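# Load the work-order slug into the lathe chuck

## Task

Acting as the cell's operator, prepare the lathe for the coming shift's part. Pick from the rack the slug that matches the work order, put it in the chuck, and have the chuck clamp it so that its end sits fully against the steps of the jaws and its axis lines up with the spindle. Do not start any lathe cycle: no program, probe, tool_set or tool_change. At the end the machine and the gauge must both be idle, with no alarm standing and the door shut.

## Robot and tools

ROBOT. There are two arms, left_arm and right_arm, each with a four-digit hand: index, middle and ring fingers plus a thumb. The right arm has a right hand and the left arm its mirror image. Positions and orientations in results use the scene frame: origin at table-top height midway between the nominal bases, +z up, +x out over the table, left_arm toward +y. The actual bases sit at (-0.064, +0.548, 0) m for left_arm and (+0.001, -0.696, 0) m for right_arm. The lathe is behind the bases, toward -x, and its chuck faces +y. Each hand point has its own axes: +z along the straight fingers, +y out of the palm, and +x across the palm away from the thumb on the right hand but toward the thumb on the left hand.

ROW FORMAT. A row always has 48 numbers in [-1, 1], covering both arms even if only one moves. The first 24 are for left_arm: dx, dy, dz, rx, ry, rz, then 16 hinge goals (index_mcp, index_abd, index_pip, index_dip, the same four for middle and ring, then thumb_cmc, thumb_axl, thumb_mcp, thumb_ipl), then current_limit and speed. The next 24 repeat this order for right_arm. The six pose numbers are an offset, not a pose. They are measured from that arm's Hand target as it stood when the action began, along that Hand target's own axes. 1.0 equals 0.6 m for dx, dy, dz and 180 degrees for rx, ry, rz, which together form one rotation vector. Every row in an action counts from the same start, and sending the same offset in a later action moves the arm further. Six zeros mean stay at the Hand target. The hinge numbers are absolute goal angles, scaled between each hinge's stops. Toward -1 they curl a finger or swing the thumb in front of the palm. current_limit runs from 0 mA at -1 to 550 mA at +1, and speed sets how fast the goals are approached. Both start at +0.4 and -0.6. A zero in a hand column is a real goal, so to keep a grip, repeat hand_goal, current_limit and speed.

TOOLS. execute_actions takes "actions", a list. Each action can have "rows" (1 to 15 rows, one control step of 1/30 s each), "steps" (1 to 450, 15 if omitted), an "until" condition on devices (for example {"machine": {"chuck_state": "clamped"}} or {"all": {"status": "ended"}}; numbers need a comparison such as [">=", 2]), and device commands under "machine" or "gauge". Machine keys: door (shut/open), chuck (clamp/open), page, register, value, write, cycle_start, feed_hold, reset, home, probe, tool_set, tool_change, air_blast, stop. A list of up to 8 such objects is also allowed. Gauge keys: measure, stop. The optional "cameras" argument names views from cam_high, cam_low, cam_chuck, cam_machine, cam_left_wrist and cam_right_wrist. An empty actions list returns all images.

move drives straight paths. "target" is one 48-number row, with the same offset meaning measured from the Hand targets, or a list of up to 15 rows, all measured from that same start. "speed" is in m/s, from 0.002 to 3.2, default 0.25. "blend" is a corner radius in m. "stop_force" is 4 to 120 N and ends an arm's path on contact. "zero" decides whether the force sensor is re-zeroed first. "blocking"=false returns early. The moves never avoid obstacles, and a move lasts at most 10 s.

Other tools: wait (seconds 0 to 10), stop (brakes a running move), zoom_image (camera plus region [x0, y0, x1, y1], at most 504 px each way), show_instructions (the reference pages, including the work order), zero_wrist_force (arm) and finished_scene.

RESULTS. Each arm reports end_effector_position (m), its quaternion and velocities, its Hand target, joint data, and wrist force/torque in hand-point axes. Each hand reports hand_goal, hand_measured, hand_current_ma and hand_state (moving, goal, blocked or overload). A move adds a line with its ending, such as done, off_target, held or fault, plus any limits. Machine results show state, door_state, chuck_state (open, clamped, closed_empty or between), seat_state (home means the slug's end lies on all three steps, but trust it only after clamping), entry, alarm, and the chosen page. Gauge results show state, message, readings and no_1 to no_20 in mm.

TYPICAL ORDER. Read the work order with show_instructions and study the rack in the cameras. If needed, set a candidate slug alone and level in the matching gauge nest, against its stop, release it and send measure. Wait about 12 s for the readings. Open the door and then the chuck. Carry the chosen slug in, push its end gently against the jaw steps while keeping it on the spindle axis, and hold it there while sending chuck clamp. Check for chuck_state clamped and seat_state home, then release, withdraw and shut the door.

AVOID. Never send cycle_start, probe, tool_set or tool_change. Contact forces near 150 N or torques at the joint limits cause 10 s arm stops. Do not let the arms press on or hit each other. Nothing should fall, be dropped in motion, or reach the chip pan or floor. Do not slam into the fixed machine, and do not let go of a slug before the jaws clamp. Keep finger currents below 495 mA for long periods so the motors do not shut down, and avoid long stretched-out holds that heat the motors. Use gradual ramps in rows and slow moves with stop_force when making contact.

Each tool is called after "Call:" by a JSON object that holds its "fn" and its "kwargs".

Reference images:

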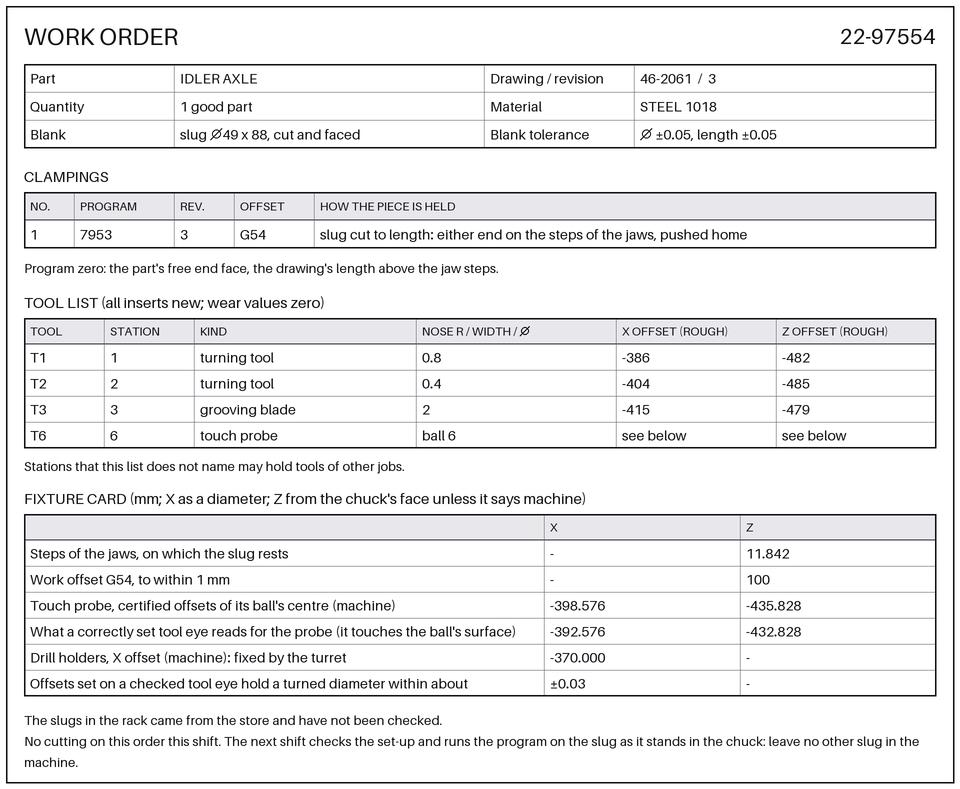

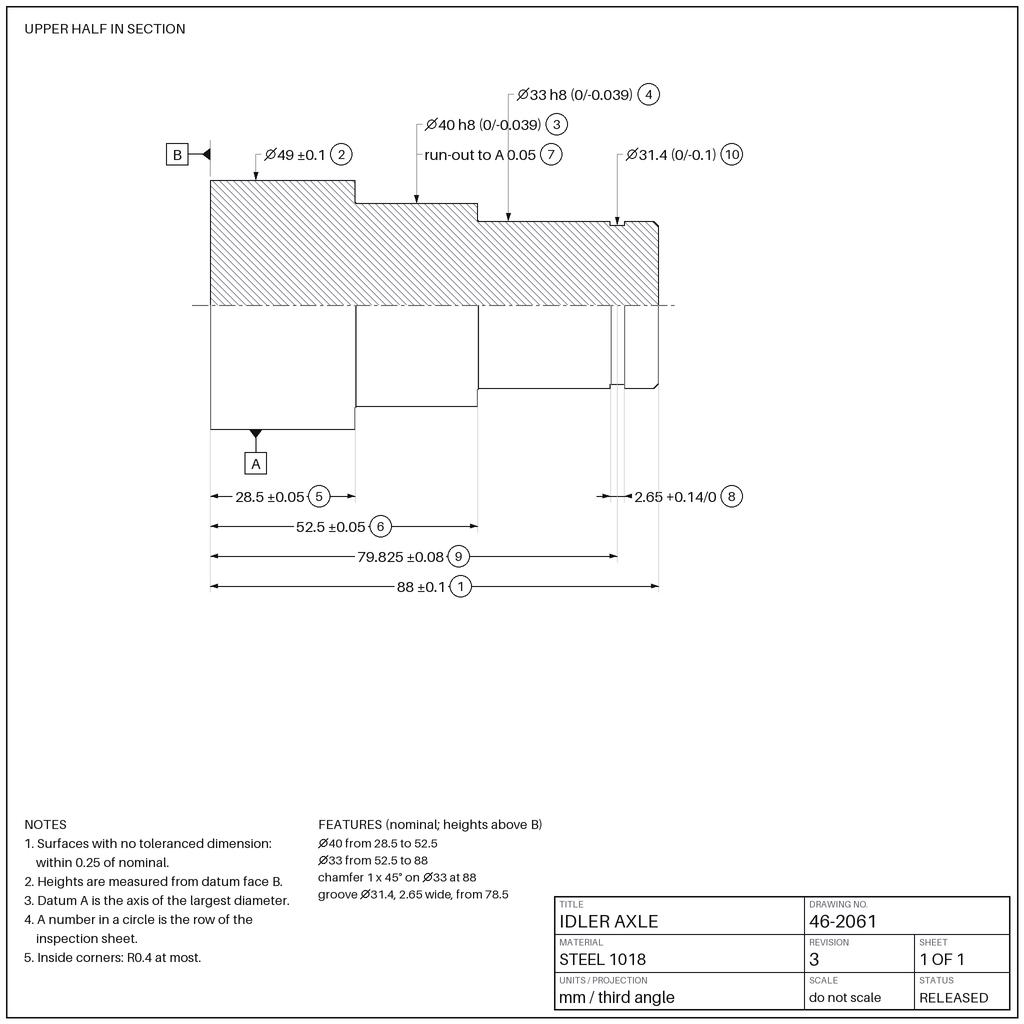

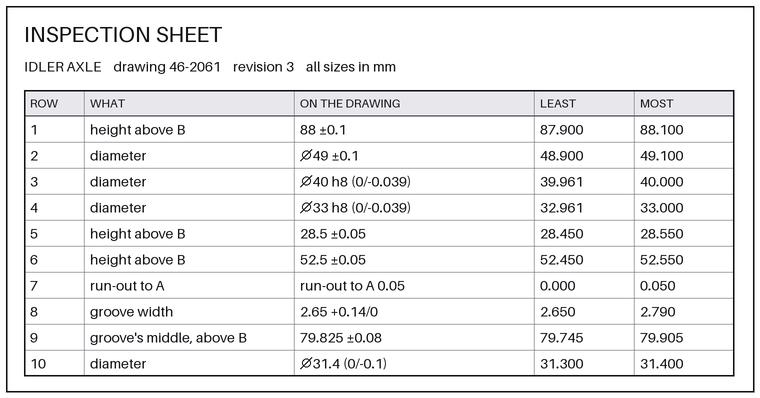

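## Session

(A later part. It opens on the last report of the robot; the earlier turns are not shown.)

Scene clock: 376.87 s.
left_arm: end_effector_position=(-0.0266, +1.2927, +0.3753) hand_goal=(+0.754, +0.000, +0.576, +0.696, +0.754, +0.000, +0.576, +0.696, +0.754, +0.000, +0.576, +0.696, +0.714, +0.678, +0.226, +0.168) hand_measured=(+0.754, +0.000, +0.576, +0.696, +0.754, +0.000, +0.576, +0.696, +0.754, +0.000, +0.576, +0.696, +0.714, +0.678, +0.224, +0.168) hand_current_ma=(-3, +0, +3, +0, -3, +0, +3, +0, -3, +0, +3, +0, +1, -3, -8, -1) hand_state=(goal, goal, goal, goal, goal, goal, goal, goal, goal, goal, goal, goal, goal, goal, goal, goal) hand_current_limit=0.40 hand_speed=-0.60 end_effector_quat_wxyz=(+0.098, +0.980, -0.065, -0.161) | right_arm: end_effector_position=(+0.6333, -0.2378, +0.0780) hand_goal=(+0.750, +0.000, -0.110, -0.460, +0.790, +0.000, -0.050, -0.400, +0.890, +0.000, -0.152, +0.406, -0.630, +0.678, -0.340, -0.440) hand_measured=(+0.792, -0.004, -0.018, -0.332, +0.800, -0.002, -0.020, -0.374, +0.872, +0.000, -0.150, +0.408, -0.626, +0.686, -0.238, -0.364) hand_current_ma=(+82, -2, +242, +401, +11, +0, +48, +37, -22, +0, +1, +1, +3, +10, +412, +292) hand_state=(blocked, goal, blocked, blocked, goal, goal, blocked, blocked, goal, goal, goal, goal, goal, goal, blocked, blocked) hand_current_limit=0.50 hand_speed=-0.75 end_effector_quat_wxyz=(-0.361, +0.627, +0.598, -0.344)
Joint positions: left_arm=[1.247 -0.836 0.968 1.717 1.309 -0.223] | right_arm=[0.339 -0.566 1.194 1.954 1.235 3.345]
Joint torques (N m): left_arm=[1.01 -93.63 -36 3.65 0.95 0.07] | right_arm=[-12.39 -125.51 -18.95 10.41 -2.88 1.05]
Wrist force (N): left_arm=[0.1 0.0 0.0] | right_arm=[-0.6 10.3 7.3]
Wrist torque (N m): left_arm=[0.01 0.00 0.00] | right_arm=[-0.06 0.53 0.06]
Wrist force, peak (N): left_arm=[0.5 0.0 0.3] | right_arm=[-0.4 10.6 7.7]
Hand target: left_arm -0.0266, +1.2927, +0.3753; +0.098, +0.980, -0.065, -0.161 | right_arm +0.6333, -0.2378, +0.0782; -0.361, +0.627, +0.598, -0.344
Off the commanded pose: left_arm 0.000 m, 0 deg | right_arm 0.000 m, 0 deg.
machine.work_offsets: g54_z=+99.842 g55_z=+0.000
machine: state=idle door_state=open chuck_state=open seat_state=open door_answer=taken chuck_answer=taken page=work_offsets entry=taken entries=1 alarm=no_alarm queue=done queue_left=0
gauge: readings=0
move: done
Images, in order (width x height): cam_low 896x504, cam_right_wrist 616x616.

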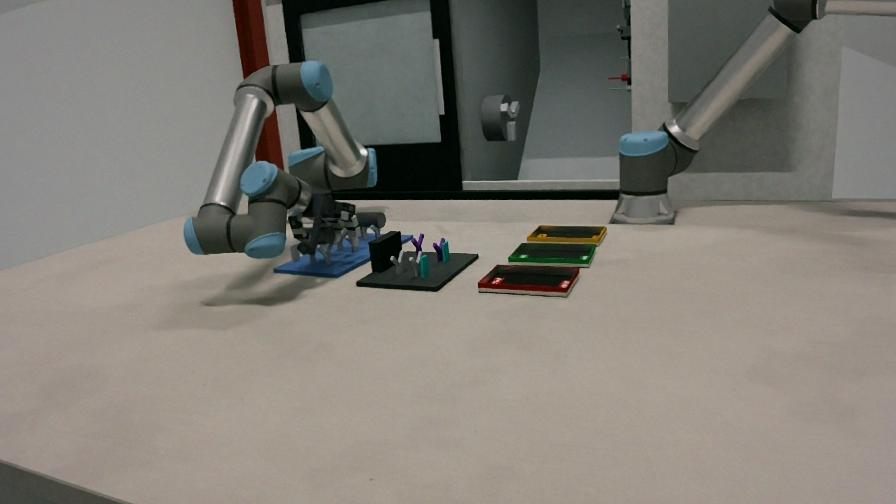

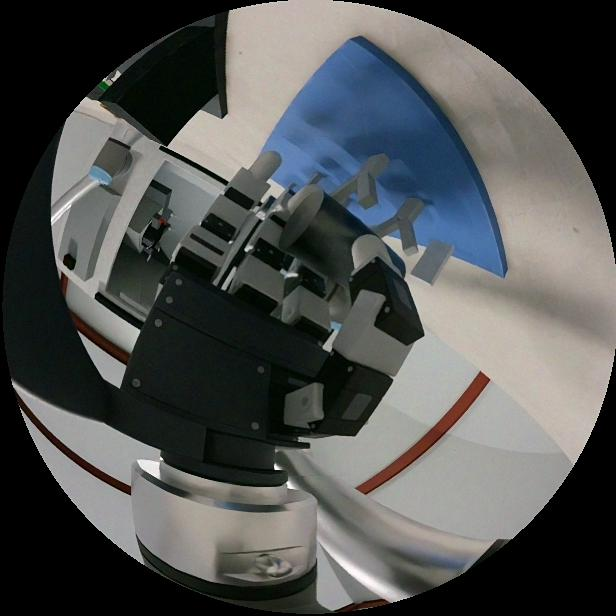

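Call:
{"fn": "move", "kwargs": {"target": [0,0,0,0,0,0,0.754,0,0.576,0.696,0.754,0,0.576,0.696,0.754,0,0.576,0.696,0.714,0.678,0.226,0.168,0.4,-0.6, 0,0.021,0.0121,0,0,0,0.75,0,-0.11,-0.46,0.79,0,-0.05,-0.40,0.89,0,-0.153,0.406,-0.63,0.678,-0.34,-0.44,0.5,-0.75], "speed": 0.03}}

Call:
{"fn": "execute_actions", "kwargs": {"actions": [{"rows":[[0,0,0,0,0,0,0.754,0,0.576,0.696,0.754,0,0.576,0.696,0.754,0,0.576,0.696,0.714,0.678,0.226,0.168,0.4,-0.6, 0,0,0,0,0,0,0.80,0,0.0,-0.25,0.82,0,0.0,-0.25,0.89,0,-0.153,0.406,-0.60,0.678,-0.2,-0.25,0.5,-0.8]],"steps":50},{"rows":[[0,0,0,0,0,0,0.754,0,0.576,0.696,0.754,0,0.576,0.696,0.754,0,0.576,0.696,0.714,0.678,0.226,0.168,0.4,-0.6, 0,0,0,0,0,0,0.85,0,-0.1,0.1,0.94,0,0.0,0.2,0.89,0,-0.153,0.406,-0.571,0.678,-0.16,-0.15,0.5,-0.6]],"steps":50},{"rows":[[0,0,0,0,0,0,0.754,0,0.576,0.696,0.754,0,0.576,0.696,0.754,0,0.576,0.696,0.714,0.678,0.226,0.168,0.4,-0.6, 0.0067,0,0,0,0,0,0.85,0,-0.1,0.1,0.95,0,0.285,-0.17,0.89,0,-0.153,0.406,-0.571,0.678,-0.16,-0.15,0.5,-0.6]],"steps":50}], "cameras": ["cam_right_wrist","cam_low"]}}

Call:
{"fn": "zoom_image", "kwargs": {"camera": "cam_right_wrist", "region": [240, 100, 500, 360]}}

Call:
{"fn": "zoom_image", "kwargs": {"camera": "cam_low", "region": [280, 190, 360, 270]}}

Scene clock: 426.57 s.
left_arm: end_effector_position=(-0.0266, +1.2927, +0.3753) hand_goal=(+0.754, +0.000, +0.576, +0.696, +0.754, +0.000, +0.576, +0.696, +0.754, +0.000, +0.576, +0.696, +0.714, +0.678, +0.226, +0.168) hand_measured=(+0.754, +0.000, +0.576, +0.696, +0.754, +0.000, +0.576, +0.696, +0.754, +0.000, +0.576, +0.696, +0.714, +0.678, +0.224, +0.168) hand_current_ma=(-3, +0, +3, +0, -3, +0, +3, +0, -3, +0, +3, +0, +1, -3, -8, -1) hand_state=(goal, goal, goal, goal, goal, goal, goal, goal, goal, goal, goal, goal, goal, goal, goal, goal) hand_current_limit=0.40 hand_speed=-0.60 end_effector_quat_wxyz=(+0.098, +0.980, -0.065, -0.161) | right_arm: end_effector_position=(+0.6333, -0.2378, +0.0637) hand_goal=(+0.750, +0.000, -0.110, -0.460, +0.790, +0.000, -0.050, -0.400, +0.890, +0.000, -0.152, +0.406, -0.630, +0.678, -0.340, -0.440) hand_measured=(+0.792, -0.004, -0.018, -0.332, +0.800, -0.002, -0.020, -0.376, +0.874, +0.000, -0.150, +0.408, -0.626, +0.686, -0.238, -0.378) hand_current_ma=(+82, -2, +242, +401, +11, +0, +48, +36, -22, +0, +1, +1, +3, +10, +412, +216) hand_state=(blocked, goal, blocked, blocked, goal, goal, blocked, blocked, goal, goal, goal, goal, goal, goal, blocked, blocked) hand_current_limit=0.50 hand_speed=-0.75 end_effector_quat_wxyz=(-0.361, +0.627, +0.598, -0.344)
Joint positions: left_arm=[1.247 -0.836 0.968 1.717 1.309 -0.223] | right_arm=[0.339 -0.551 1.193 1.94 1.235 3.345]
Joint torques (N m): left_arm=[-1.02 -94.47 -35.37 3.69 0.71 0.1] | right_arm=[10.7 -97.8 -46.11 4.76 3.65 -2.05]
Wrist force (N): left_arm=[0.3 0.0 -0.1] | right_arm=[0.1 8.1 7.6]
Wrist torque (N m): left_arm=[0.02 -0.03 0.02] | right_arm=[-0.09 0.53 0.16]
Wrist force, peak (N): left_arm=[0.6 0.0 0.0] | right_arm=[-0.4 10.9 7.7]
Hand target: left_arm -0.0266, +1.2927, +0.3753; +0.098, +0.980, -0.065, -0.161 | right_arm +0.6333, -0.2378, +0.0636; -0.361, +0.627, +0.598, -0.344
Off the commanded pose: left_arm 0.000 m, 0 deg | right_arm 0.000 m, 0 deg.
machine.work_offsets: g54_z=+99.842 g55_z=+0.000
machine: state=idle door_state=open chuck_state=open seat_state=open door_answer=taken chuck_answer=taken page=work_offsets entry=taken entries=1 alarm=no_alarm queue=done queue_left=0
gauge: readings=0
move: done

Scene clock: 431.77 s.
left_arm: end_effector_position=(-0.0266, +1.2927, +0.3753) hand_goal=(+0.754, +0.000, +0.576, +0.696, +0.754, +0.000, +0.576, +0.696, +0.754, +0.000, +0.576, +0.696, +0.714, +0.678, +0.226, +0.168) hand_measured=(+0.754, +0.000, +0.576, +0.696, +0.754, +0.000, +0.576, +0.696, +0.754, +0.000, +0.576, +0.696, +0.714, +0.678, +0.224, +0.168) hand_current_ma=(-3, +0, +3, +0, -3, +0, +3, +0, -3, +0, +3, +0, +1, -3, -8, -1) hand_state=(goal, goal, goal, goal, goal, goal, goal, goal, goal, goal, goal, goal, goal, goal, goal, goal) hand_current_limit=0.40 hand_speed=-0.60 end_effector_quat_wxyz=(+0.098, +0.980, -0.065, -0.161) | right_arm: end_effector_position=(+0.6335, -0.2338, +0.0636) hand_goal=(+0.850, +0.000, -0.100, +0.100, +0.950, +0.000, +0.286, -0.170, +0.890, +0.000, -0.152, +0.406, -0.570, +0.678, -0.160, -0.150) hand_measured=(+0.830, -0.002, -0.098, +0.098, +0.926, -0.002, +0.280, -0.168, +0.874, +0.000, -0.150, +0.408, -0.572, +0.678, -0.162, -0.152) hand_current_ma=(-29, +0, +1, -1, -37, +0, -5, +1, -22, +0, +1, +1, -2, +0, -1, -1) hand_state=(blocked, goal, goal, goal, blocked, goal, goal, goal, goal, goal, goal, goal, goal, goal, goal, goal) hand_current_limit=0.50 hand_speed=-0.60 end_effector_quat_wxyz=(-0.361, +0.627, +0.598, -0.344)
Joint positions: left_arm=[1.247 -0.836 0.968 1.717 1.309 -0.223] | right_arm=[0.343 -0.548 1.186 1.943 1.231 3.347]
Joint torques (N m): left_arm=[-0.01 -97.05 -35.81 3.52 0.84 -0.05] | right_arm=[17.14 -90.75 -44.11 6.82 -4.28 1.91]
Wrist force (N): left_arm=[0.1 -0.3 0.0] | right_arm=[-0.7 -0.5 1.5]
Wrist torque (N m): left_arm=[-0.02 -0.01 0.01] | right_arm=[0.27 0.42 -0.03]
Wrist force, peak (N): left_arm=[0.6 -0.1 -0.2] | right_arm=[-0.7 8.7 6.9]
Hand target: left_arm -0.0266, +1.2927, +0.3753; +0.098, +0.980, -0.065, -0.161 | right_arm +0.6335, -0.2338, +0.0636; -0.361, +0.627, +0.598, -0.344
Off the commanded pose: left_arm 0.000 m, 0 deg | right_arm 0.000 m, 0 deg.
machine.work_offsets: g54_z=+99.842 g55_z=+0.000
machine: state=idle door_state=open chuck_state=open seat_state=open door_answer=taken chuck_answer=taken page=work_offsets entry=taken entries=1 alarm=no_alarm queue=done queue_left=0
gauge: readings=0
Images, in order (width x height): cam_low 896x504, cam_right_wrist 616x616.

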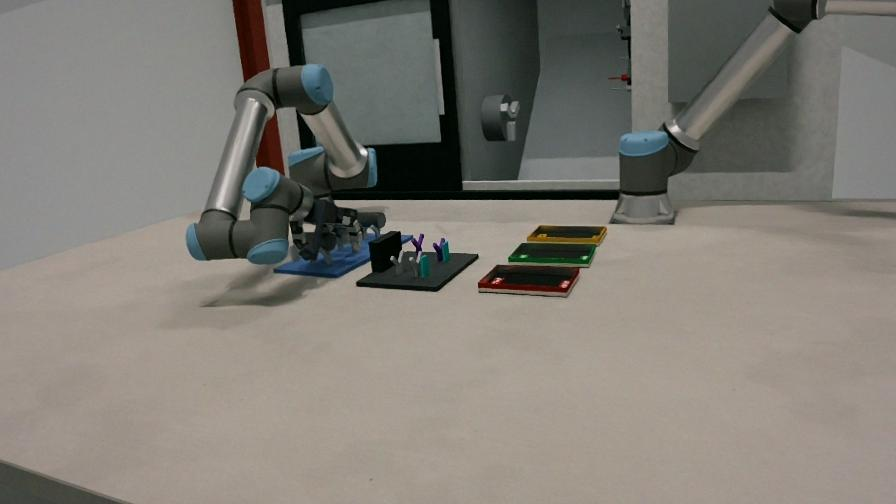

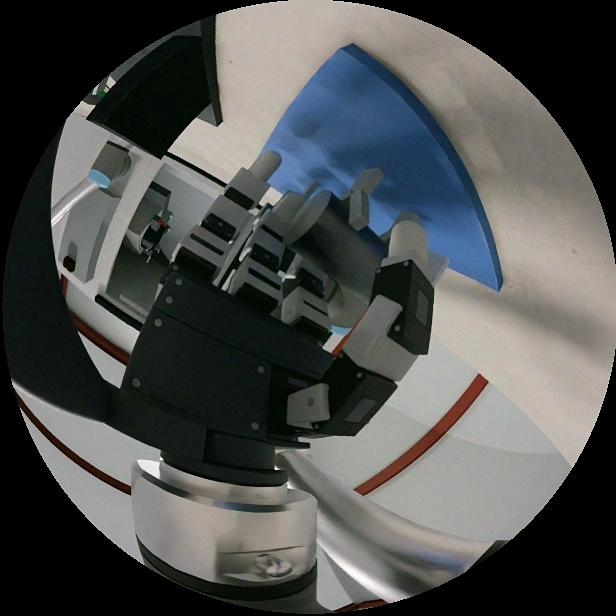

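Scaled by 1.938 from the camera's 616x616 image, which has a finer 880x880 frame.

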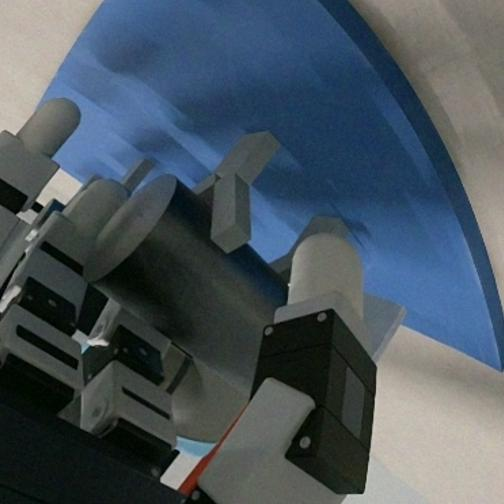

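Scaled by 6.300 from the camera's 896x504 image, which has a finer 1280x720 frame.

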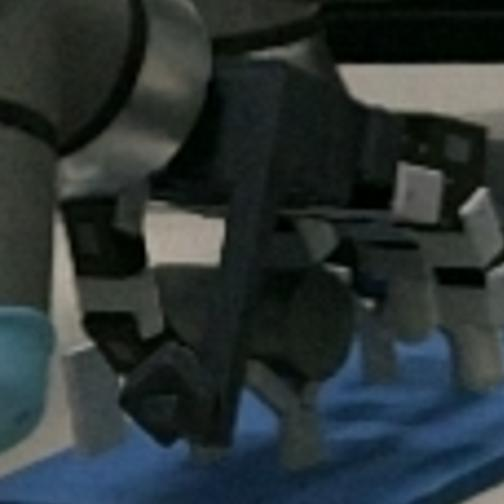

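Call:
{"fn": "execute_actions", "kwargs": {"actions": [{"rows":[[0,0,0,0,0,0,0.754,0,0.576,0.696,0.754,0,0.576,0.696,0.754,0,0.576,0.696,0.714,0.678,0.226,0.168,0.4,-0.6, 0,0,0,0,0,0,0.80,0,-0.03,-0.2,0.95,0,0.285,-0.86,0.89,0,-0.153,0.406,-0.571,0.678,-0.18,-0.20,0.5,-0.6]],"steps":60},{"rows":[[0,0,0,0,0,0,0.754,0,0.576,0.696,0.754,0,0.576,0.696,0.754,0,0.576,0.696,0.714,0.678,0.226,0.168,0.4,-0.6, 0,0,0,0,0,0,0.75,0,-0.11,-0.42,0.81,0,0.26,-0.89,0.89,0,-0.153,0.406,-0.571,0.678,-0.30,-0.38,0.5,-0.75]],"steps":60}], "cameras": ["cam_right_wrist","cam_low"]}}

Call:
{"fn": "zoom_image", "kwargs": {"camera": "cam_right_wrist", "region": [240, 100, 500, 360]}}

Call:
{"fn": "zoom_image", "kwargs": {"camera": "cam_low", "region": [280, 190, 360, 270]}}

Scene clock: 445.00 s.
left_arm: end_effector_position=(-0.0266, +1.2927, +0.3753) hand_goal=(+0.754, +0.000, +0.576, +0.696, +0.754, +0.000, +0.576, +0.696, +0.754, +0.000, +0.576, +0.696, +0.714, +0.678, +0.226, +0.168) hand_measured=(+0.754, +0.000, +0.576, +0.696, +0.754, +0.000, +0.576, +0.696, +0.754, +0.000, +0.576, +0.696, +0.714, +0.678, +0.224, +0.168) hand_current_ma=(-3, +0, +3, +0, -3, +0, +3, +0, -3, +0, +3, +0, +1, -3, -8, -1) hand_state=(goal, goal, goal, goal, goal, goal, goal, goal, goal, goal, goal, goal, goal, goal, goal, goal) hand_current_limit=0.40 hand_speed=-0.60 end_effector_quat_wxyz=(+0.098, +0.980, -0.065, -0.161) | right_arm: end_effector_position=(+0.6335, -0.2338, +0.0636) hand_goal=(+0.750, +0.000, -0.110, -0.420, +0.810, +0.000, +0.260, -0.890, +0.890, +0.000, -0.152, +0.406, -0.570, +0.678, -0.300, -0.380) hand_measured=(+0.774, -0.002, -0.050, -0.242, +0.868, -0.002, +0.272, -0.890, +0.874, +0.000, -0.150, +0.408, -0.572, +0.678, -0.252, -0.336) hand_current_ma=(+39, +0, +132, +413, +139, +0, +11, +0, -22, +0, +1, +1, -1, +0, +136, +129) hand_state=(blocked, goal, blocked, blocked, blocked, goal, goal, goal, goal, goal, goal, goal, goal, goal, blocked, blocked) hand_current_limit=0.50 hand_speed=-0.75 end_effector_quat_wxyz=(-0.361, +0.627, +0.598, -0.344)
Joint positions: left_arm=[1.247 -0.836 0.968 1.717 1.309 -0.223] | right_arm=[0.343 -0.548 1.186 1.943 1.231 3.347]
Joint torques (N m): left_arm=[0.55 -96.12 -36.18 3.5 0.54 0.04] | right_arm=[-1.62 -125.11 -43.14 6.69 -2.39 1.6]
Wrist force (N): left_arm=[0.3 0.0 -0.1] | right_arm=[-0.6 4.9 8.7]
Wrist torque (N m): left_arm=[0.02 -0.04 0.02] | right_arm=[-0.08 0.54 -0.25]
Wrist force, peak (N): left_arm=[0.5 0.0 0.2] | right_arm=[-0.7 5.5 8.8]
Hand target: left_arm -0.0266, +1.2927, +0.3753; +0.098, +0.980, -0.065, -0.161 | right_arm +0.6335, -0.2338, +0.0636; -0.361, +0.627, +0.598, -0.344
Off the commanded pose: left_arm 0.000 m, 0 deg | right_arm 0.000 m, 0 deg.
machine.work_offsets: g54_z=+99.842 g55_z=+0.000
machine: state=idle door_state=open chuck_state=open seat_state=open door_answer=taken chuck_answer=taken page=work_offsets entry=taken entries=1 alarm=no_alarm queue=done queue_left=0
gauge: readings=0
Images, in order (width x height): cam_low 896x504, cam_right_wrist 616x616.

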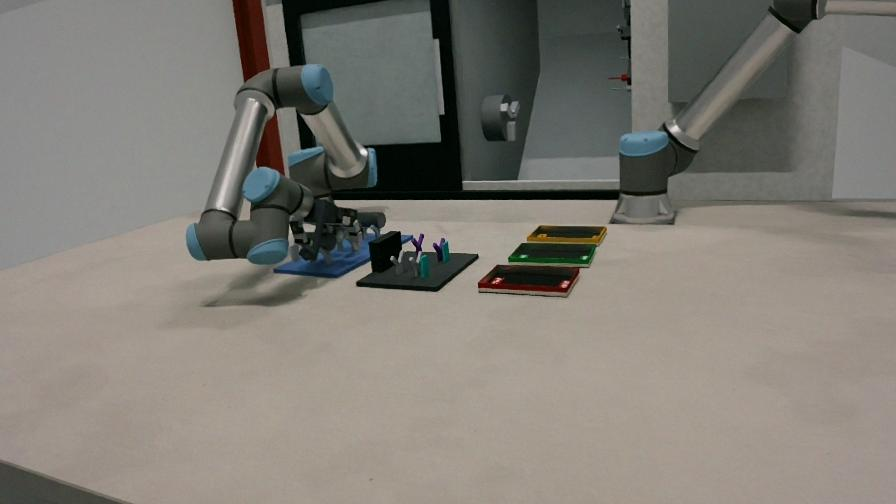

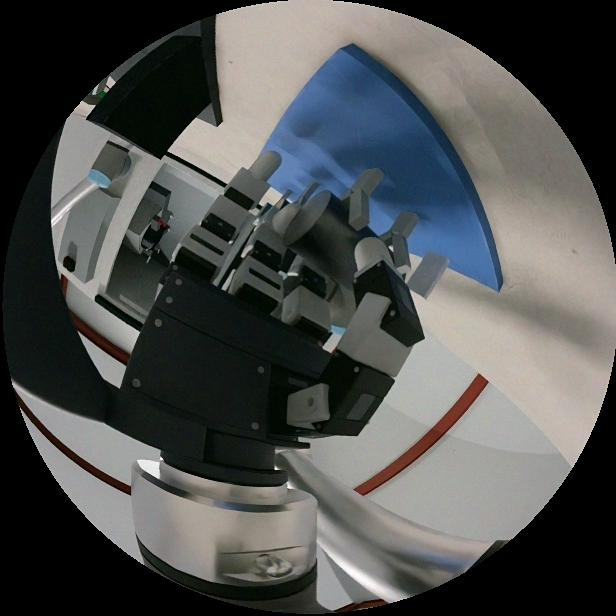

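Scaled by 1.938 from the camera's 616x616 image, which has a finer 880x880 frame.

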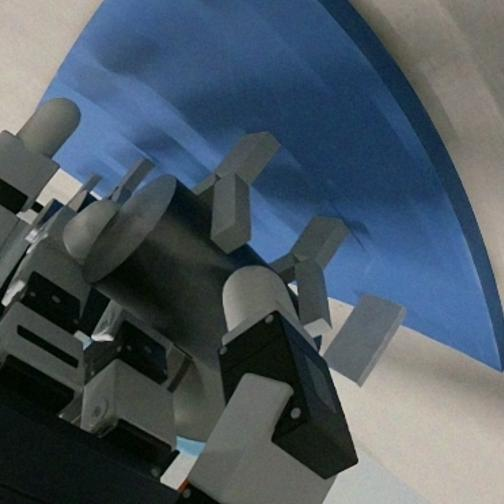

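Scaled by 6.300 from the camera's 896x504 image, which has a finer 1280x720 frame.

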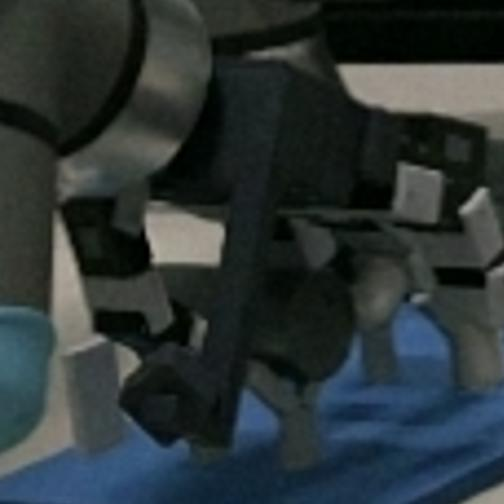

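Call:
{"fn": "execute_actions", "kwargs": {"actions": [{"rows":[[0,0,0,0,0,0,0.754,0,0.576,0.696,0.754,0,0.576,0.696,0.754,0,0.576,0.696,0.714,0.678,0.226,0.168,0.4,-0.6, 0,0,0,0,0,0,0.75,0,-0.12,-0.42,0.80,0,0.25,-0.9,0.89,0,-0.153,0.406,-0.571,0.678,-0.34,-0.43,0.5,-0.75]],"steps":40}]}}

Call:
{"fn": "move", "kwargs": {"target": [0,0,0,0,0,0,0.754,0,0.576,0.696,0.754,0,0.576,0.696,0.754,0,0.576,0.696,0.714,0.678,0.226,0.168,0.4,-0.6, 0,-0.0433,-0.025,0,0,0,0.75,0,-0.12,-0.42,0.80,0,0.25,-0.9,0.89,0,-0.153,0.406,-0.571,0.678,-0.34,-0.43,0.5,-0.75], "speed": 0.04, "cameras": ["cam_right_wrist","cam_low","cam_high"]}}

Call:
{"fn": "zoom_image", "kwargs": {"camera": "cam_right_wrist", "region": [240, 100, 500, 360]}}

Call:
{"fn": "zoom_image", "kwargs": {"camera": "cam_low", "region": [280, 190, 360, 270]}}

Scene clock: 457.80 s.
left_arm: end_effector_position=(-0.0266, +1.2927, +0.3753) hand_goal=(+0.754, +0.000, +0.576, +0.696, +0.754, +0.000, +0.576, +0.696, +0.754, +0.000, +0.576, +0.696, +0.714, +0.678, +0.226, +0.168) hand_measured=(+0.754, +0.000, +0.576, +0.696, +0.754, +0.000, +0.576, +0.696, +0.754, +0.000, +0.576, +0.696, +0.714, +0.678, +0.224, +0.168) hand_current_ma=(-3, +0, +3, +0, -3, +0, +3, +0, -3, +0, +3, +0, +1, -3, -8, -1) hand_state=(goal, goal, goal, goal, goal, goal, goal, goal, goal, goal, goal, goal, goal, goal, goal, goal) hand_current_limit=0.40 hand_speed=-0.60 end_effector_quat_wxyz=(+0.098, +0.980, -0.065, -0.161) | right_arm: end_effector_position=(+0.6335, -0.2338, +0.0636) hand_goal=(+0.750, +0.000, -0.120, -0.420, +0.800, +0.000, +0.250, -0.900, +0.890, +0.000, -0.152, +0.406, -0.570, +0.678, -0.340, -0.430) hand_measured=(+0.774, -0.002, -0.050, -0.242, +0.868, -0.002, +0.272, -0.892, +0.874, +0.000, -0.150, +0.408, -0.572, +0.678, -0.250, -0.354) hand_current_ma=(+39, +0, +165, +412, +170, +0, +28, +6, -22, +0, +1, +1, -1, +0, +342, +287) hand_state=(blocked, goal, blocked, blocked, blocked, goal, blocked, goal, goal, goal, goal, goal, goal, goal, blocked, blocked) hand_current_limit=0.50 hand_speed=-0.75 end_effector_quat_wxyz=(-0.361, +0.627, +0.598, -0.344)
Joint positions: left_arm=[1.247 -0.836 0.968 1.717 1.309 -0.223] | right_arm=[0.343 -0.548 1.186 1.943 1.231 3.347]
Joint torques (N m): left_arm=[-1.39 -93.56 -36.04 3.88 0.88 -0.09] | right_arm=[-12.66 -126.05 -43.24 5.67 2.77 1.26]
Wrist force (N): left_arm=[0.0 0.2 0.1] | right_arm=[0.5 7.9 8.2]
Wrist torque (N m): left_arm=[0.04 0.01 0.00] | right_arm=[-0.06 0.50 -0.23]
Wrist force, peak (N): left_arm=[0.5 -0.2 0.2] | right_arm=[0.4 7.9 8.3]
Hand target: left_arm -0.0266, +1.2927, +0.3753; +0.098, +0.980, -0.065, -0.161 | right_arm +0.6335, -0.2338, +0.0636; -0.361, +0.627, +0.598, -0.344
Off the commanded pose: left_arm 0.000 m, 0 deg | right_arm 0.000 m, 0 deg.
machine.work_offsets: g54_z=+99.842 g55_z=+0.000
machine: state=idle door_state=open chuck_state=open seat_state=open door_answer=taken chuck_answer=taken page=work_offsets entry=taken entries=1 alarm=no_alarm queue=done queue_left=0
gauge: readings=0

Scene clock: 458.97 s.
left_arm: end_effector_position=(-0.0266, +1.2927, +0.3753) hand_goal=(+0.754, +0.000, +0.576, +0.696, +0.754, +0.000, +0.576, +0.696, +0.754, +0.000, +0.576, +0.696, +0.714, +0.678, +0.226, +0.168) hand_measured=(+0.754, +0.000, +0.576, +0.696, +0.754, +0.000, +0.576, +0.696, +0.754, +0.000, +0.576, +0.696, +0.714, +0.678, +0.224, +0.168) hand_current_ma=(-3, +0, +3, +0, -3, +0, +3, +0, -3, +0, +3, +0, +1, -3, -8, -1) hand_state=(goal, goal, goal, goal, goal, goal, goal, goal, goal, goal, goal, goal, goal, goal, goal, goal) hand_current_limit=0.40 hand_speed=-0.60 end_effector_quat_wxyz=(+0.098, +0.980, -0.065, -0.161) | right_arm: end_effector_position=(+0.6334, -0.2338, +0.0935) hand_goal=(+0.750, +0.000, -0.120, -0.420, +0.800, +0.000, +0.250, -0.900, +0.890, +0.000, -0.152, +0.406, -0.570, +0.678, -0.340, -0.430) hand_measured=(+0.816, +0.000, -0.030, -0.326, +0.794, -0.002, +0.252, -0.898, +0.874, +0.000, -0.150, +0.408, -0.572, +0.676, -0.332, -0.426) hand_current_ma=(+168, +0, +237, +252, -6, +0, +1, +1, -22, +0, +1, +1, -1, -1, +8, +3) hand_state=(blocked, goal, blocked, blocked, goal, goal, goal, goal, goal, goal, goal, goal, goal, goal, goal, goal) hand_current_limit=0.50 hand_speed=-0.75 end_effector_quat_wxyz=(-0.361, +0.627, +0.598, -0.344)
Joint positions: left_arm=[1.247 -0.836 0.968 1.717 1.309 -0.223] | right_arm=[0.343 -0.579 1.187 1.973 1.231 3.347]
Joint torques (N m): left_arm=[-0.75 -95.14 -34.83 3.39 0.67 0.14] | right_arm=[-12.23 -121.42 -25.66 7.04 2.28 1.6]
Wrist force (N): left_arm=[0.1 0.0 0.1] | right_arm=[-0.9 -1.1 7.4]
Wrist torque (N m): left_arm=[0.01 0.00 0.00] | right_arm=[0.21 0.54 -0.01]
Wrist force, peak (N): left_arm=[0.2 -0.2 0.2] | right_arm=[-0.3 9.8 7.8]
Hand target: left_arm -0.0266, +1.2927, +0.3753; +0.098, +0.980, -0.065, -0.161 | right_arm +0.6335, -0.2338, +0.0936; -0.361, +0.627, +0.598, -0.344
Off the commanded pose: left_arm 0.000 m, 0 deg | right_arm 0.000 m, 0 deg.
machine.work_offsets: g54_z=+99.842 g55_z=+0.000
machine: state=idle door_state=open chuck_state=open seat_state=open door_answer=taken chuck_answer=taken page=work_offsets entry=taken entries=1 alarm=no_alarm queue=done queue_left=0
gauge: readings=0
move: done
Images, in order (width x height): cam_high 896x504, cam_low 896x504, cam_right_wrist 616x616.

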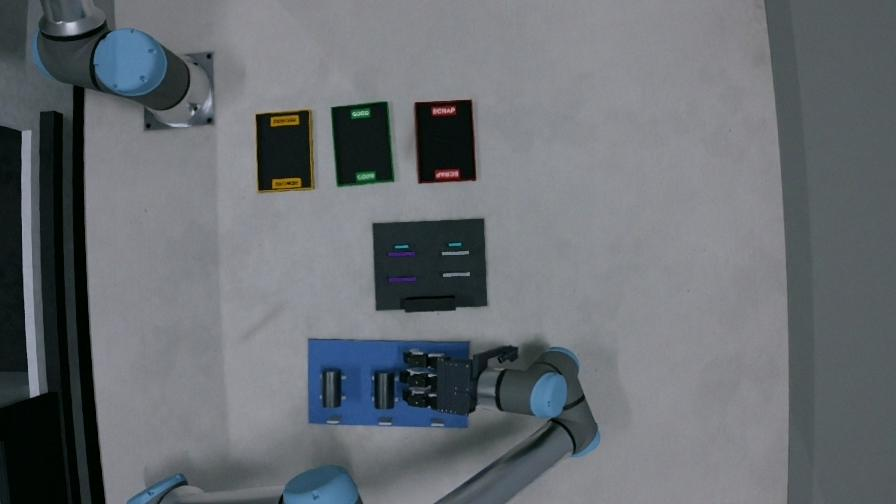

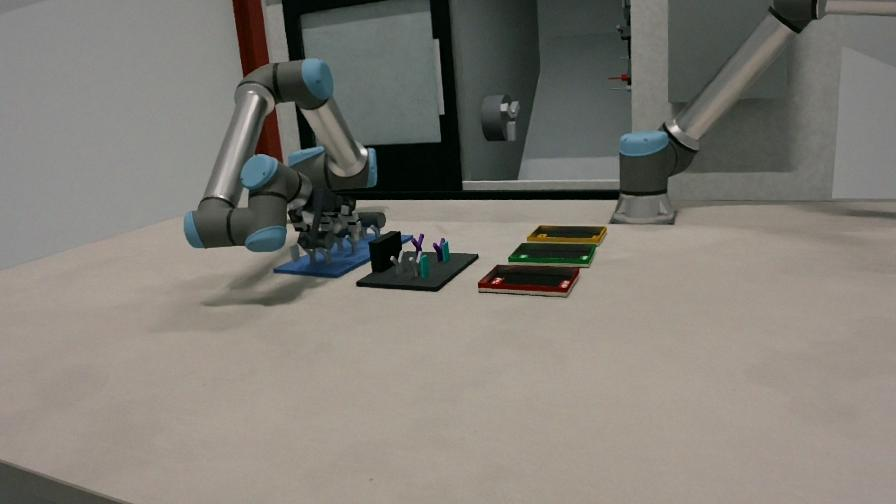

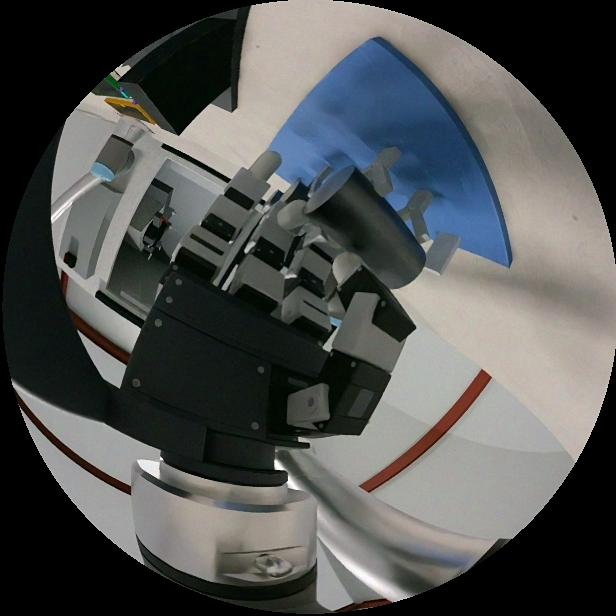

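Scaled by 1.938 from the camera's 616x616 image, which has a finer 880x880 frame.

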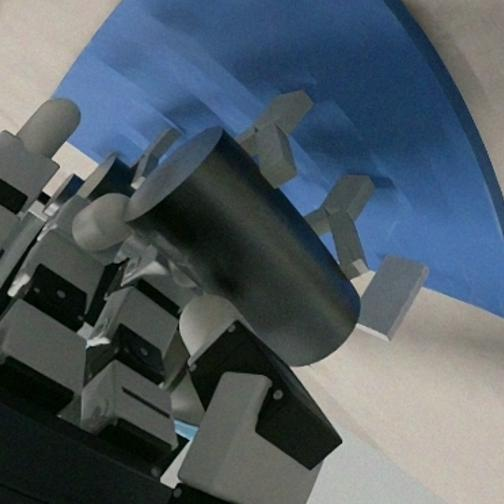

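Scaled by 6.300 from the camera's 896x504 image, which has a finer 1280x720 frame.

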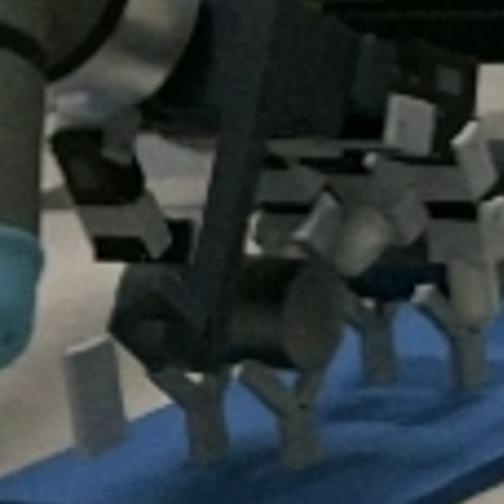

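Call:
{"fn": "execute_actions", "kwargs": {"actions": [{"rows":[[0,0,0,0,0,0,0.754,0,0.576,0.696,0.754,0,0.576,0.696,0.754,0,0.576,0.696,0.714,0.678,0.226,0.168,0.4,-0.6, 0,0,0,0,0,0,0.89,0,-0.153,0.406,0.95,0,0.285,-0.6,0.89,0,-0.153,0.406,-0.571,0.678,-0.16,-0.1,0.5,-0.6]],"steps":50},{"rows":[[0,0,0,0,0,0,0.754,0,0.576,0.696,0.754,0,0.576,0.696,0.754,0,0.576,0.696,0.714,0.678,0.226,0.168,0.4,-0.6, 0,0,0,0,0,0,0.89,0,-0.153,0.406,0.89,0,-0.153,0.406,0.89,0,-0.153,0.406,-0.571,0.678,-0.112,-0.0486,0.5,-0.6]],"steps":50}], "cameras": ["cam_right_wrist","cam_low"]}}

Call:
{"fn": "zoom_image", "kwargs": {"camera": "cam_right_wrist", "region": [240, 100, 500, 360]}}

Call:
{"fn": "zoom_image", "kwargs": {"camera": "cam_low", "region": [280, 190, 360, 270]}}

Scene clock: 471.33 s.
left_arm: end_effector_position=(-0.0266, +1.2927, +0.3753) hand_goal=(+0.754, +0.000, +0.576, +0.696, +0.754, +0.000, +0.576, +0.696, +0.754, +0.000, +0.576, +0.696, +0.714, +0.678, +0.226, +0.168) hand_measured=(+0.754, +0.000, +0.576, +0.696, +0.754, +0.000, +0.576, +0.696, +0.754, +0.000, +0.576, +0.696, +0.714, +0.678, +0.224, +0.168) hand_current_ma=(-3, +0, +3, +0, -3, +0, +3, +0, -3, +0, +3, +0, +1, -3, -8, -1) hand_state=(goal, goal, goal, goal, goal, goal, goal, goal, goal, goal, goal, goal, goal, goal, goal, goal) hand_current_limit=0.40 hand_speed=-0.60 end_effector_quat_wxyz=(+0.098, +0.980, -0.065, -0.161) | right_arm: end_effector_position=(+0.6335, -0.2338, +0.0936) hand_goal=(+0.890, +0.000, -0.152, +0.406, +0.890, +0.000, -0.152, +0.406, +0.890, +0.000, -0.152, +0.406, -0.570, +0.678, -0.112, -0.048) hand_measured=(+0.884, +0.000, -0.150, +0.404, +0.884, -0.002, -0.150, +0.404, +0.874, +0.000, -0.150, +0.408, -0.572, +0.676, -0.114, -0.050) hand_current_ma=(-5, +0, +1, -1, -6, +0, +1, -1, -22, +0, +1, +1, -1, -1, -1, -1) hand_state=(goal, goal, goal, goal, goal, goal, goal, goal, goal, goal, goal, goal, goal, goal, goal, goal) hand_current_limit=0.50 hand_speed=-0.60 end_effector_quat_wxyz=(-0.361, +0.627, +0.598, -0.344)
Joint positions: left_arm=[1.247 -0.836 0.968 1.717 1.309 -0.223] | right_arm=[0.343 -0.579 1.187 1.973 1.231 3.347]
Joint torques (N m): left_arm=[0.93 -94.7 -35.09 3.9 0.7 -0.07] | right_arm=[-1.83 -93.26 -16.84 3.39 0.31 -1.5]
Wrist force (N): left_arm=[0.2 -0.1 0.0] | right_arm=[-0.7 -0.3 1.2]
Wrist torque (N m): left_arm=[0.00 -0.02 0.01] | right_arm=[0.32 0.42 -0.01]
Wrist force, peak (N): left_arm=[0.5 0.0 -0.4] | right_arm=[-0.7 -0.8 7.7]
Hand target: left_arm -0.0266, +1.2927, +0.3753; +0.098, +0.980, -0.065, -0.161 | right_arm +0.6335, -0.2338, +0.0936; -0.361, +0.627, +0.598, -0.344
Off the commanded pose: left_arm 0.000 m, 0 deg | right_arm 0.000 m, 0 deg.
machine.work_offsets: g54_z=+99.842 g55_z=+0.000
machine: state=idle door_state=open chuck_state=open seat_state=open door_answer=taken chuck_answer=taken page=work_offsets entry=taken entries=1 alarm=no_alarm queue=done queue_left=0
gauge: readings=0
Images, in order (width x height): cam_low 896x504, cam_right_wrist 616x616.

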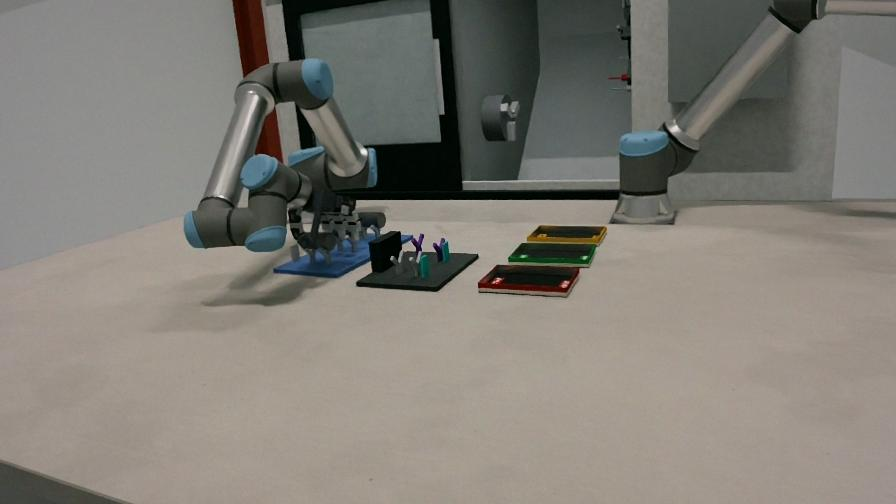

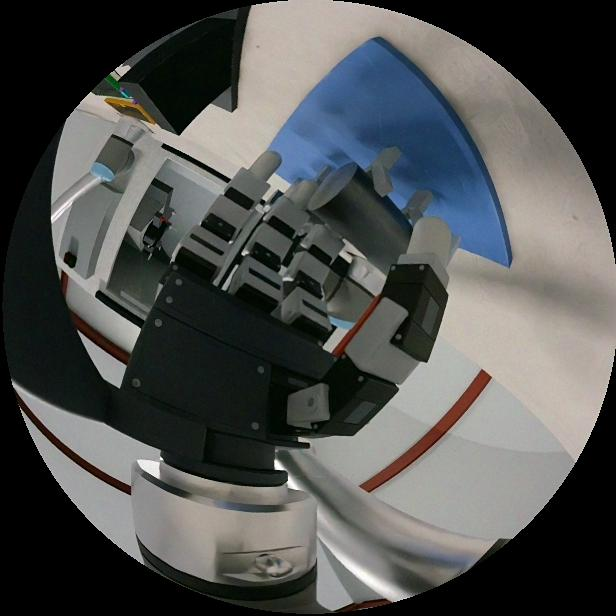

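Scaled by 1.938 from the camera's 616x616 image, which has a finer 880x880 frame.

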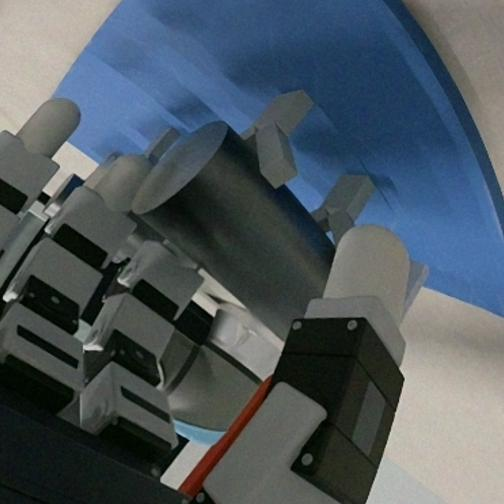

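Scaled by 6.300 from the camera's 896x504 image, which has a finer 1280x720 frame.

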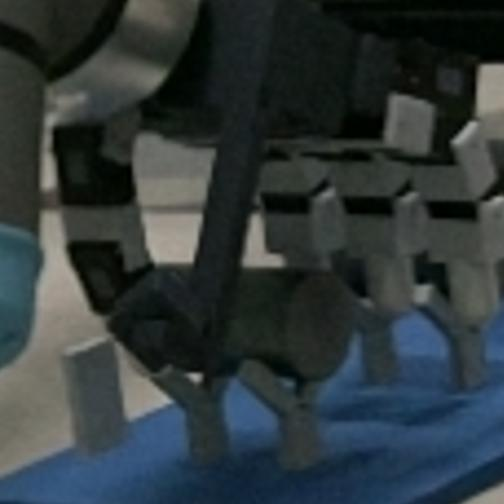

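Call:
{"fn": "move", "kwargs": {"target": [0,0,0,0,0,0,0.754,0,0.576,0.696,0.754,0,0.576,0.696,0.754,0,0.576,0.696,0.714,0.678,0.226,0.168,0.4,-0.6, 0,0.0447,0.0258,0,0,0,0.89,0,-0.153,0.406,0.89,0,-0.153,0.406,0.89,0,-0.153,0.406,-0.571,0.678,-0.112,-0.0486,0.5,-0.6], "speed": 0.05, "stop_force": 12}}

Call:
{"fn": "execute_actions", "kwargs": {"actions": [{"rows":[[0,0,0,0,0,0,0.754,0,0.576,0.696,0.754,0,0.576,0.696,0.754,0,0.576,0.696,0.714,0.678,0.226,0.168,0.4,-0.6, 0,0,0,0,0,0,0.80,0,-0.026,-0.25,0.80,0,-0.026,-0.25,0.89,0,-0.153,0.406,-0.571,0.678,-0.2,-0.25,0.5,-0.6]],"steps":50},{"rows":[[0,0,0,0,0,0,0.754,0,0.576,0.696,0.754,0,0.576,0.696,0.754,0,0.576,0.696,0.714,0.678,0.226,0.168,0.4,-0.6, 0,0,0,0,0,0,0.75,0,-0.13,-0.46,0.78,0,-0.06,-0.41,0.89,0,-0.153,0.406,-0.571,0.678,-0.34,-0.44,0.5,-0.75]],"steps":60}], "cameras": ["cam_right_wrist","cam_low"]}}

Call:
{"fn": "zoom_image", "kwargs": {"camera": "cam_right_wrist", "region": [240, 100, 500, 360]}}

Scene clock: 481.17 s.
left_arm: end_effector_position=(-0.0266, +1.2927, +0.3753) hand_goal=(+0.754, +0.000, +0.576, +0.696, +0.754, +0.000, +0.576, +0.696, +0.754, +0.000, +0.576, +0.696, +0.714, +0.678, +0.226, +0.168) hand_measured=(+0.754, +0.000, +0.576, +0.696, +0.754, +0.000, +0.576, +0.696, +0.754, +0.000, +0.576, +0.696, +0.714, +0.678, +0.224, +0.168) hand_current_ma=(-3, +0, +3, +0, -3, +0, +3, +0, -3, +0, +3, +0, +1, -3, -8, -1) hand_state=(goal, goal, goal, goal, goal, goal, goal, goal, goal, goal, goal, goal, goal, goal, goal, goal) hand_current_limit=0.40 hand_speed=-0.60 end_effector_quat_wxyz=(+0.098, +0.980, -0.065, -0.161) | right_arm: end_effector_position=(+0.6335, -0.2338, +0.0627) hand_goal=(+0.890, +0.000, -0.152, +0.406, +0.890, +0.000, -0.152, +0.406, +0.890, +0.000, -0.152, +0.406, -0.570, +0.678, -0.112, -0.048) hand_measured=(+0.884, +0.000, -0.150, +0.404, +0.884, -0.002, -0.150, +0.404, +0.874, +0.000, -0.150, +0.408, -0.572, +0.676, -0.114, -0.050) hand_current_ma=(-5, +0, +1, -1, -6, +0, +1, -1, -22, +0, +1, +1, -1, -1, -1, -1) hand_state=(goal, goal, goal, goal, goal, goal, goal, goal, goal, goal, goal, goal, goal, goal, goal, goal) hand_current_limit=0.50 hand_speed=-0.60 end_effector_quat_wxyz=(-0.361, +0.627, +0.598, -0.344)
Joint positions: left_arm=[1.247 -0.836 0.968 1.717 1.309 -0.223] | right_arm=[0.343 -0.547 1.186 1.942 1.231 3.347]
Joint torques (N m): left_arm=[-0.63 -93.13 -35.14 3.64 0.7 0.19] | right_arm=[0.97 -91.26 -43.2 1.53 -0.39 -0.74]
Wrist force (N): left_arm=[0.2 0.1 0.2] | right_arm=[-0.8 -0.6 1.5]
Wrist torque (N m): left_arm=[0.02 -0.02 0.02] | right_arm=[0.28 0.43 -0.04]
Wrist force, peak (N): left_arm=[0.1 -0.5 0.0] | right_arm=[-0.9 -0.8 1.5]
Hand target: left_arm -0.0266, +1.2927, +0.3753; +0.098, +0.980, -0.065, -0.161 | right_arm +0.6335, -0.2338, +0.0627; -0.361, +0.627, +0.598, -0.344
Off the commanded pose: left_arm 0.000 m, 0 deg | right_arm 0.000 m, 0 deg.
machine.work_offsets: g54_z=+99.842 g55_z=+0.000
machine: state=idle door_state=open chuck_state=open seat_state=open door_answer=taken chuck_answer=taken page=work_offsets entry=taken entries=1 alarm=no_alarm queue=done queue_left=0
gauge: readings=0
move: done

Scene clock: 485.03 s.
left_arm: end_effector_position=(-0.0266, +1.2927, +0.3753) hand_goal=(+0.754, +0.000, +0.576, +0.696, +0.754, +0.000, +0.576, +0.696, +0.754, +0.000, +0.576, +0.696, +0.714, +0.678, +0.226, +0.168) hand_measured=(+0.754, +0.000, +0.576, +0.696, +0.754, +0.000, +0.576, +0.696, +0.754, +0.000, +0.576, +0.696, +0.714, +0.678, +0.224, +0.168) hand_current_ma=(-3, +0, +3, +0, -3, +0, +3, +0, -3, +0, +3, +0, +1, -3, -8, -1) hand_state=(goal, goal, goal, goal, goal, goal, goal, goal, goal, goal, goal, goal, goal, goal, goal, goal) hand_current_limit=0.40 hand_speed=-0.60 end_effector_quat_wxyz=(+0.098, +0.980, -0.065, -0.161) | right_arm: end_effector_position=(+0.6335, -0.2338, +0.0627) hand_goal=(+0.750, +0.000, -0.130, -0.460, +0.780, +0.000, -0.060, -0.410, +0.890, +0.000, -0.152, +0.406, -0.570, +0.678, -0.340, -0.440) hand_measured=(+0.786, -0.002, -0.040, -0.318, +0.788, -0.002, -0.034, -0.382, +0.874, +0.000, -0.150, +0.408, -0.568, +0.684, -0.246, -0.364) hand_current_ma=(+69, +0, +235, +412, +9, +0, +39, +43, -22, +0, +1, +1, +1, +5, +372, +284) hand_state=(blocked, goal, blocked, blocked, goal, goal, blocked, blocked, goal, goal, goal, goal, goal, goal, blocked, blocked) hand_current_limit=0.50 hand_speed=-0.75 end_effector_quat_wxyz=(-0.361, +0.627, +0.598, -0.344)
Joint positions: left_arm=[1.247 -0.836 0.968 1.717 1.309 -0.223] | right_arm=[0.343 -0.547 1.186 1.942 1.231 3.347]
Joint torques (N m): left_arm=[-0.15 -94.8 -35.25 3.21 0.75 -0.01] | right_arm=[-0.52 -125 -41.23 8.15 0.39 1.67]
Wrist force (N): left_arm=[0.1 0.1 0.0] | right_arm=[-0.6 8.5 6.7]
Wrist torque (N m): left_arm=[0.02 0.00 0.00] | right_arm=[-0.09 0.47 -0.20]
Wrist force, peak (N): left_arm=[0.5 -0.3 -0.1] | right_arm=[-0.6 9.2 7.0]
Hand target: left_arm -0.0266, +1.2927, +0.3753; +0.098, +0.980, -0.065, -0.161 | right_arm +0.6335, -0.2338, +0.0627; -0.361, +0.627, +0.598, -0.344
Off the commanded pose: left_arm 0.000 m, 0 deg | right_arm 0.000 m, 0 deg.
machine.work_offsets: g54_z=+99.842 g55_z=+0.000
machine: state=idle door_state=open chuck_state=open seat_state=open door_answer=taken chuck_answer=taken page=work_offsets entry=taken entries=1 alarm=no_alarm queue=done queue_left=0
gauge: readings=0
Images, in order (width x height): cam_low 896x504, cam_right_wrist 616x616.

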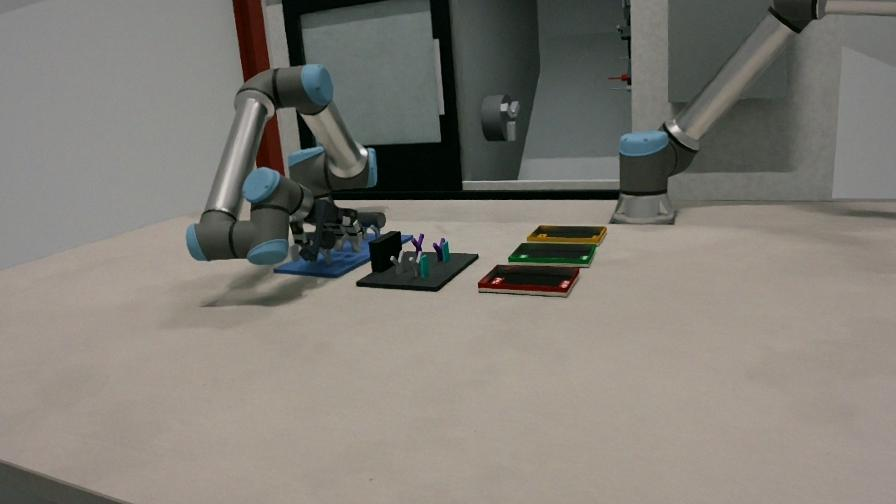

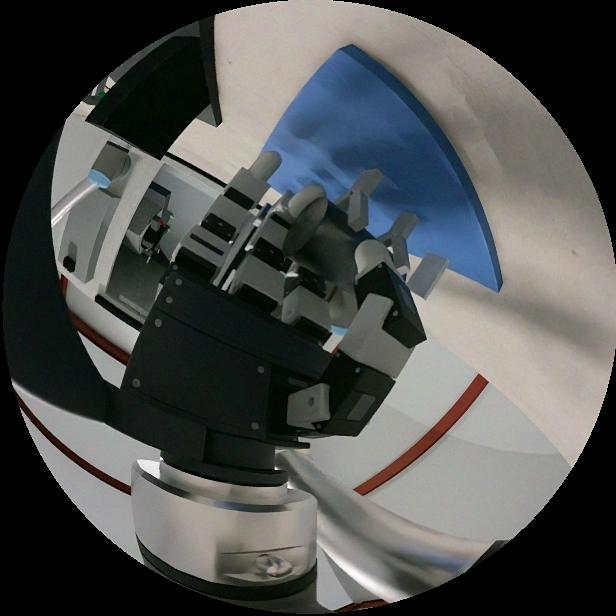

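Scaled by 1.938 from the camera's 616x616 image, which has a finer 880x880 frame.

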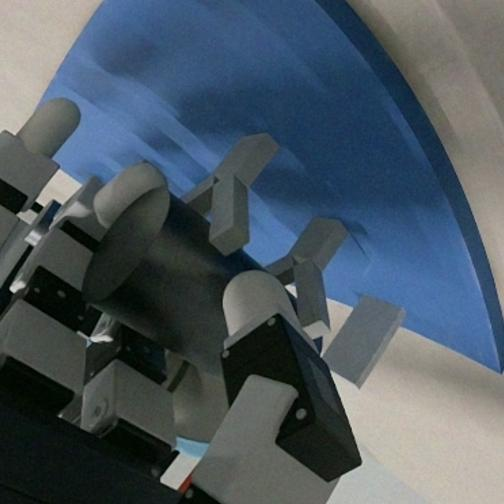

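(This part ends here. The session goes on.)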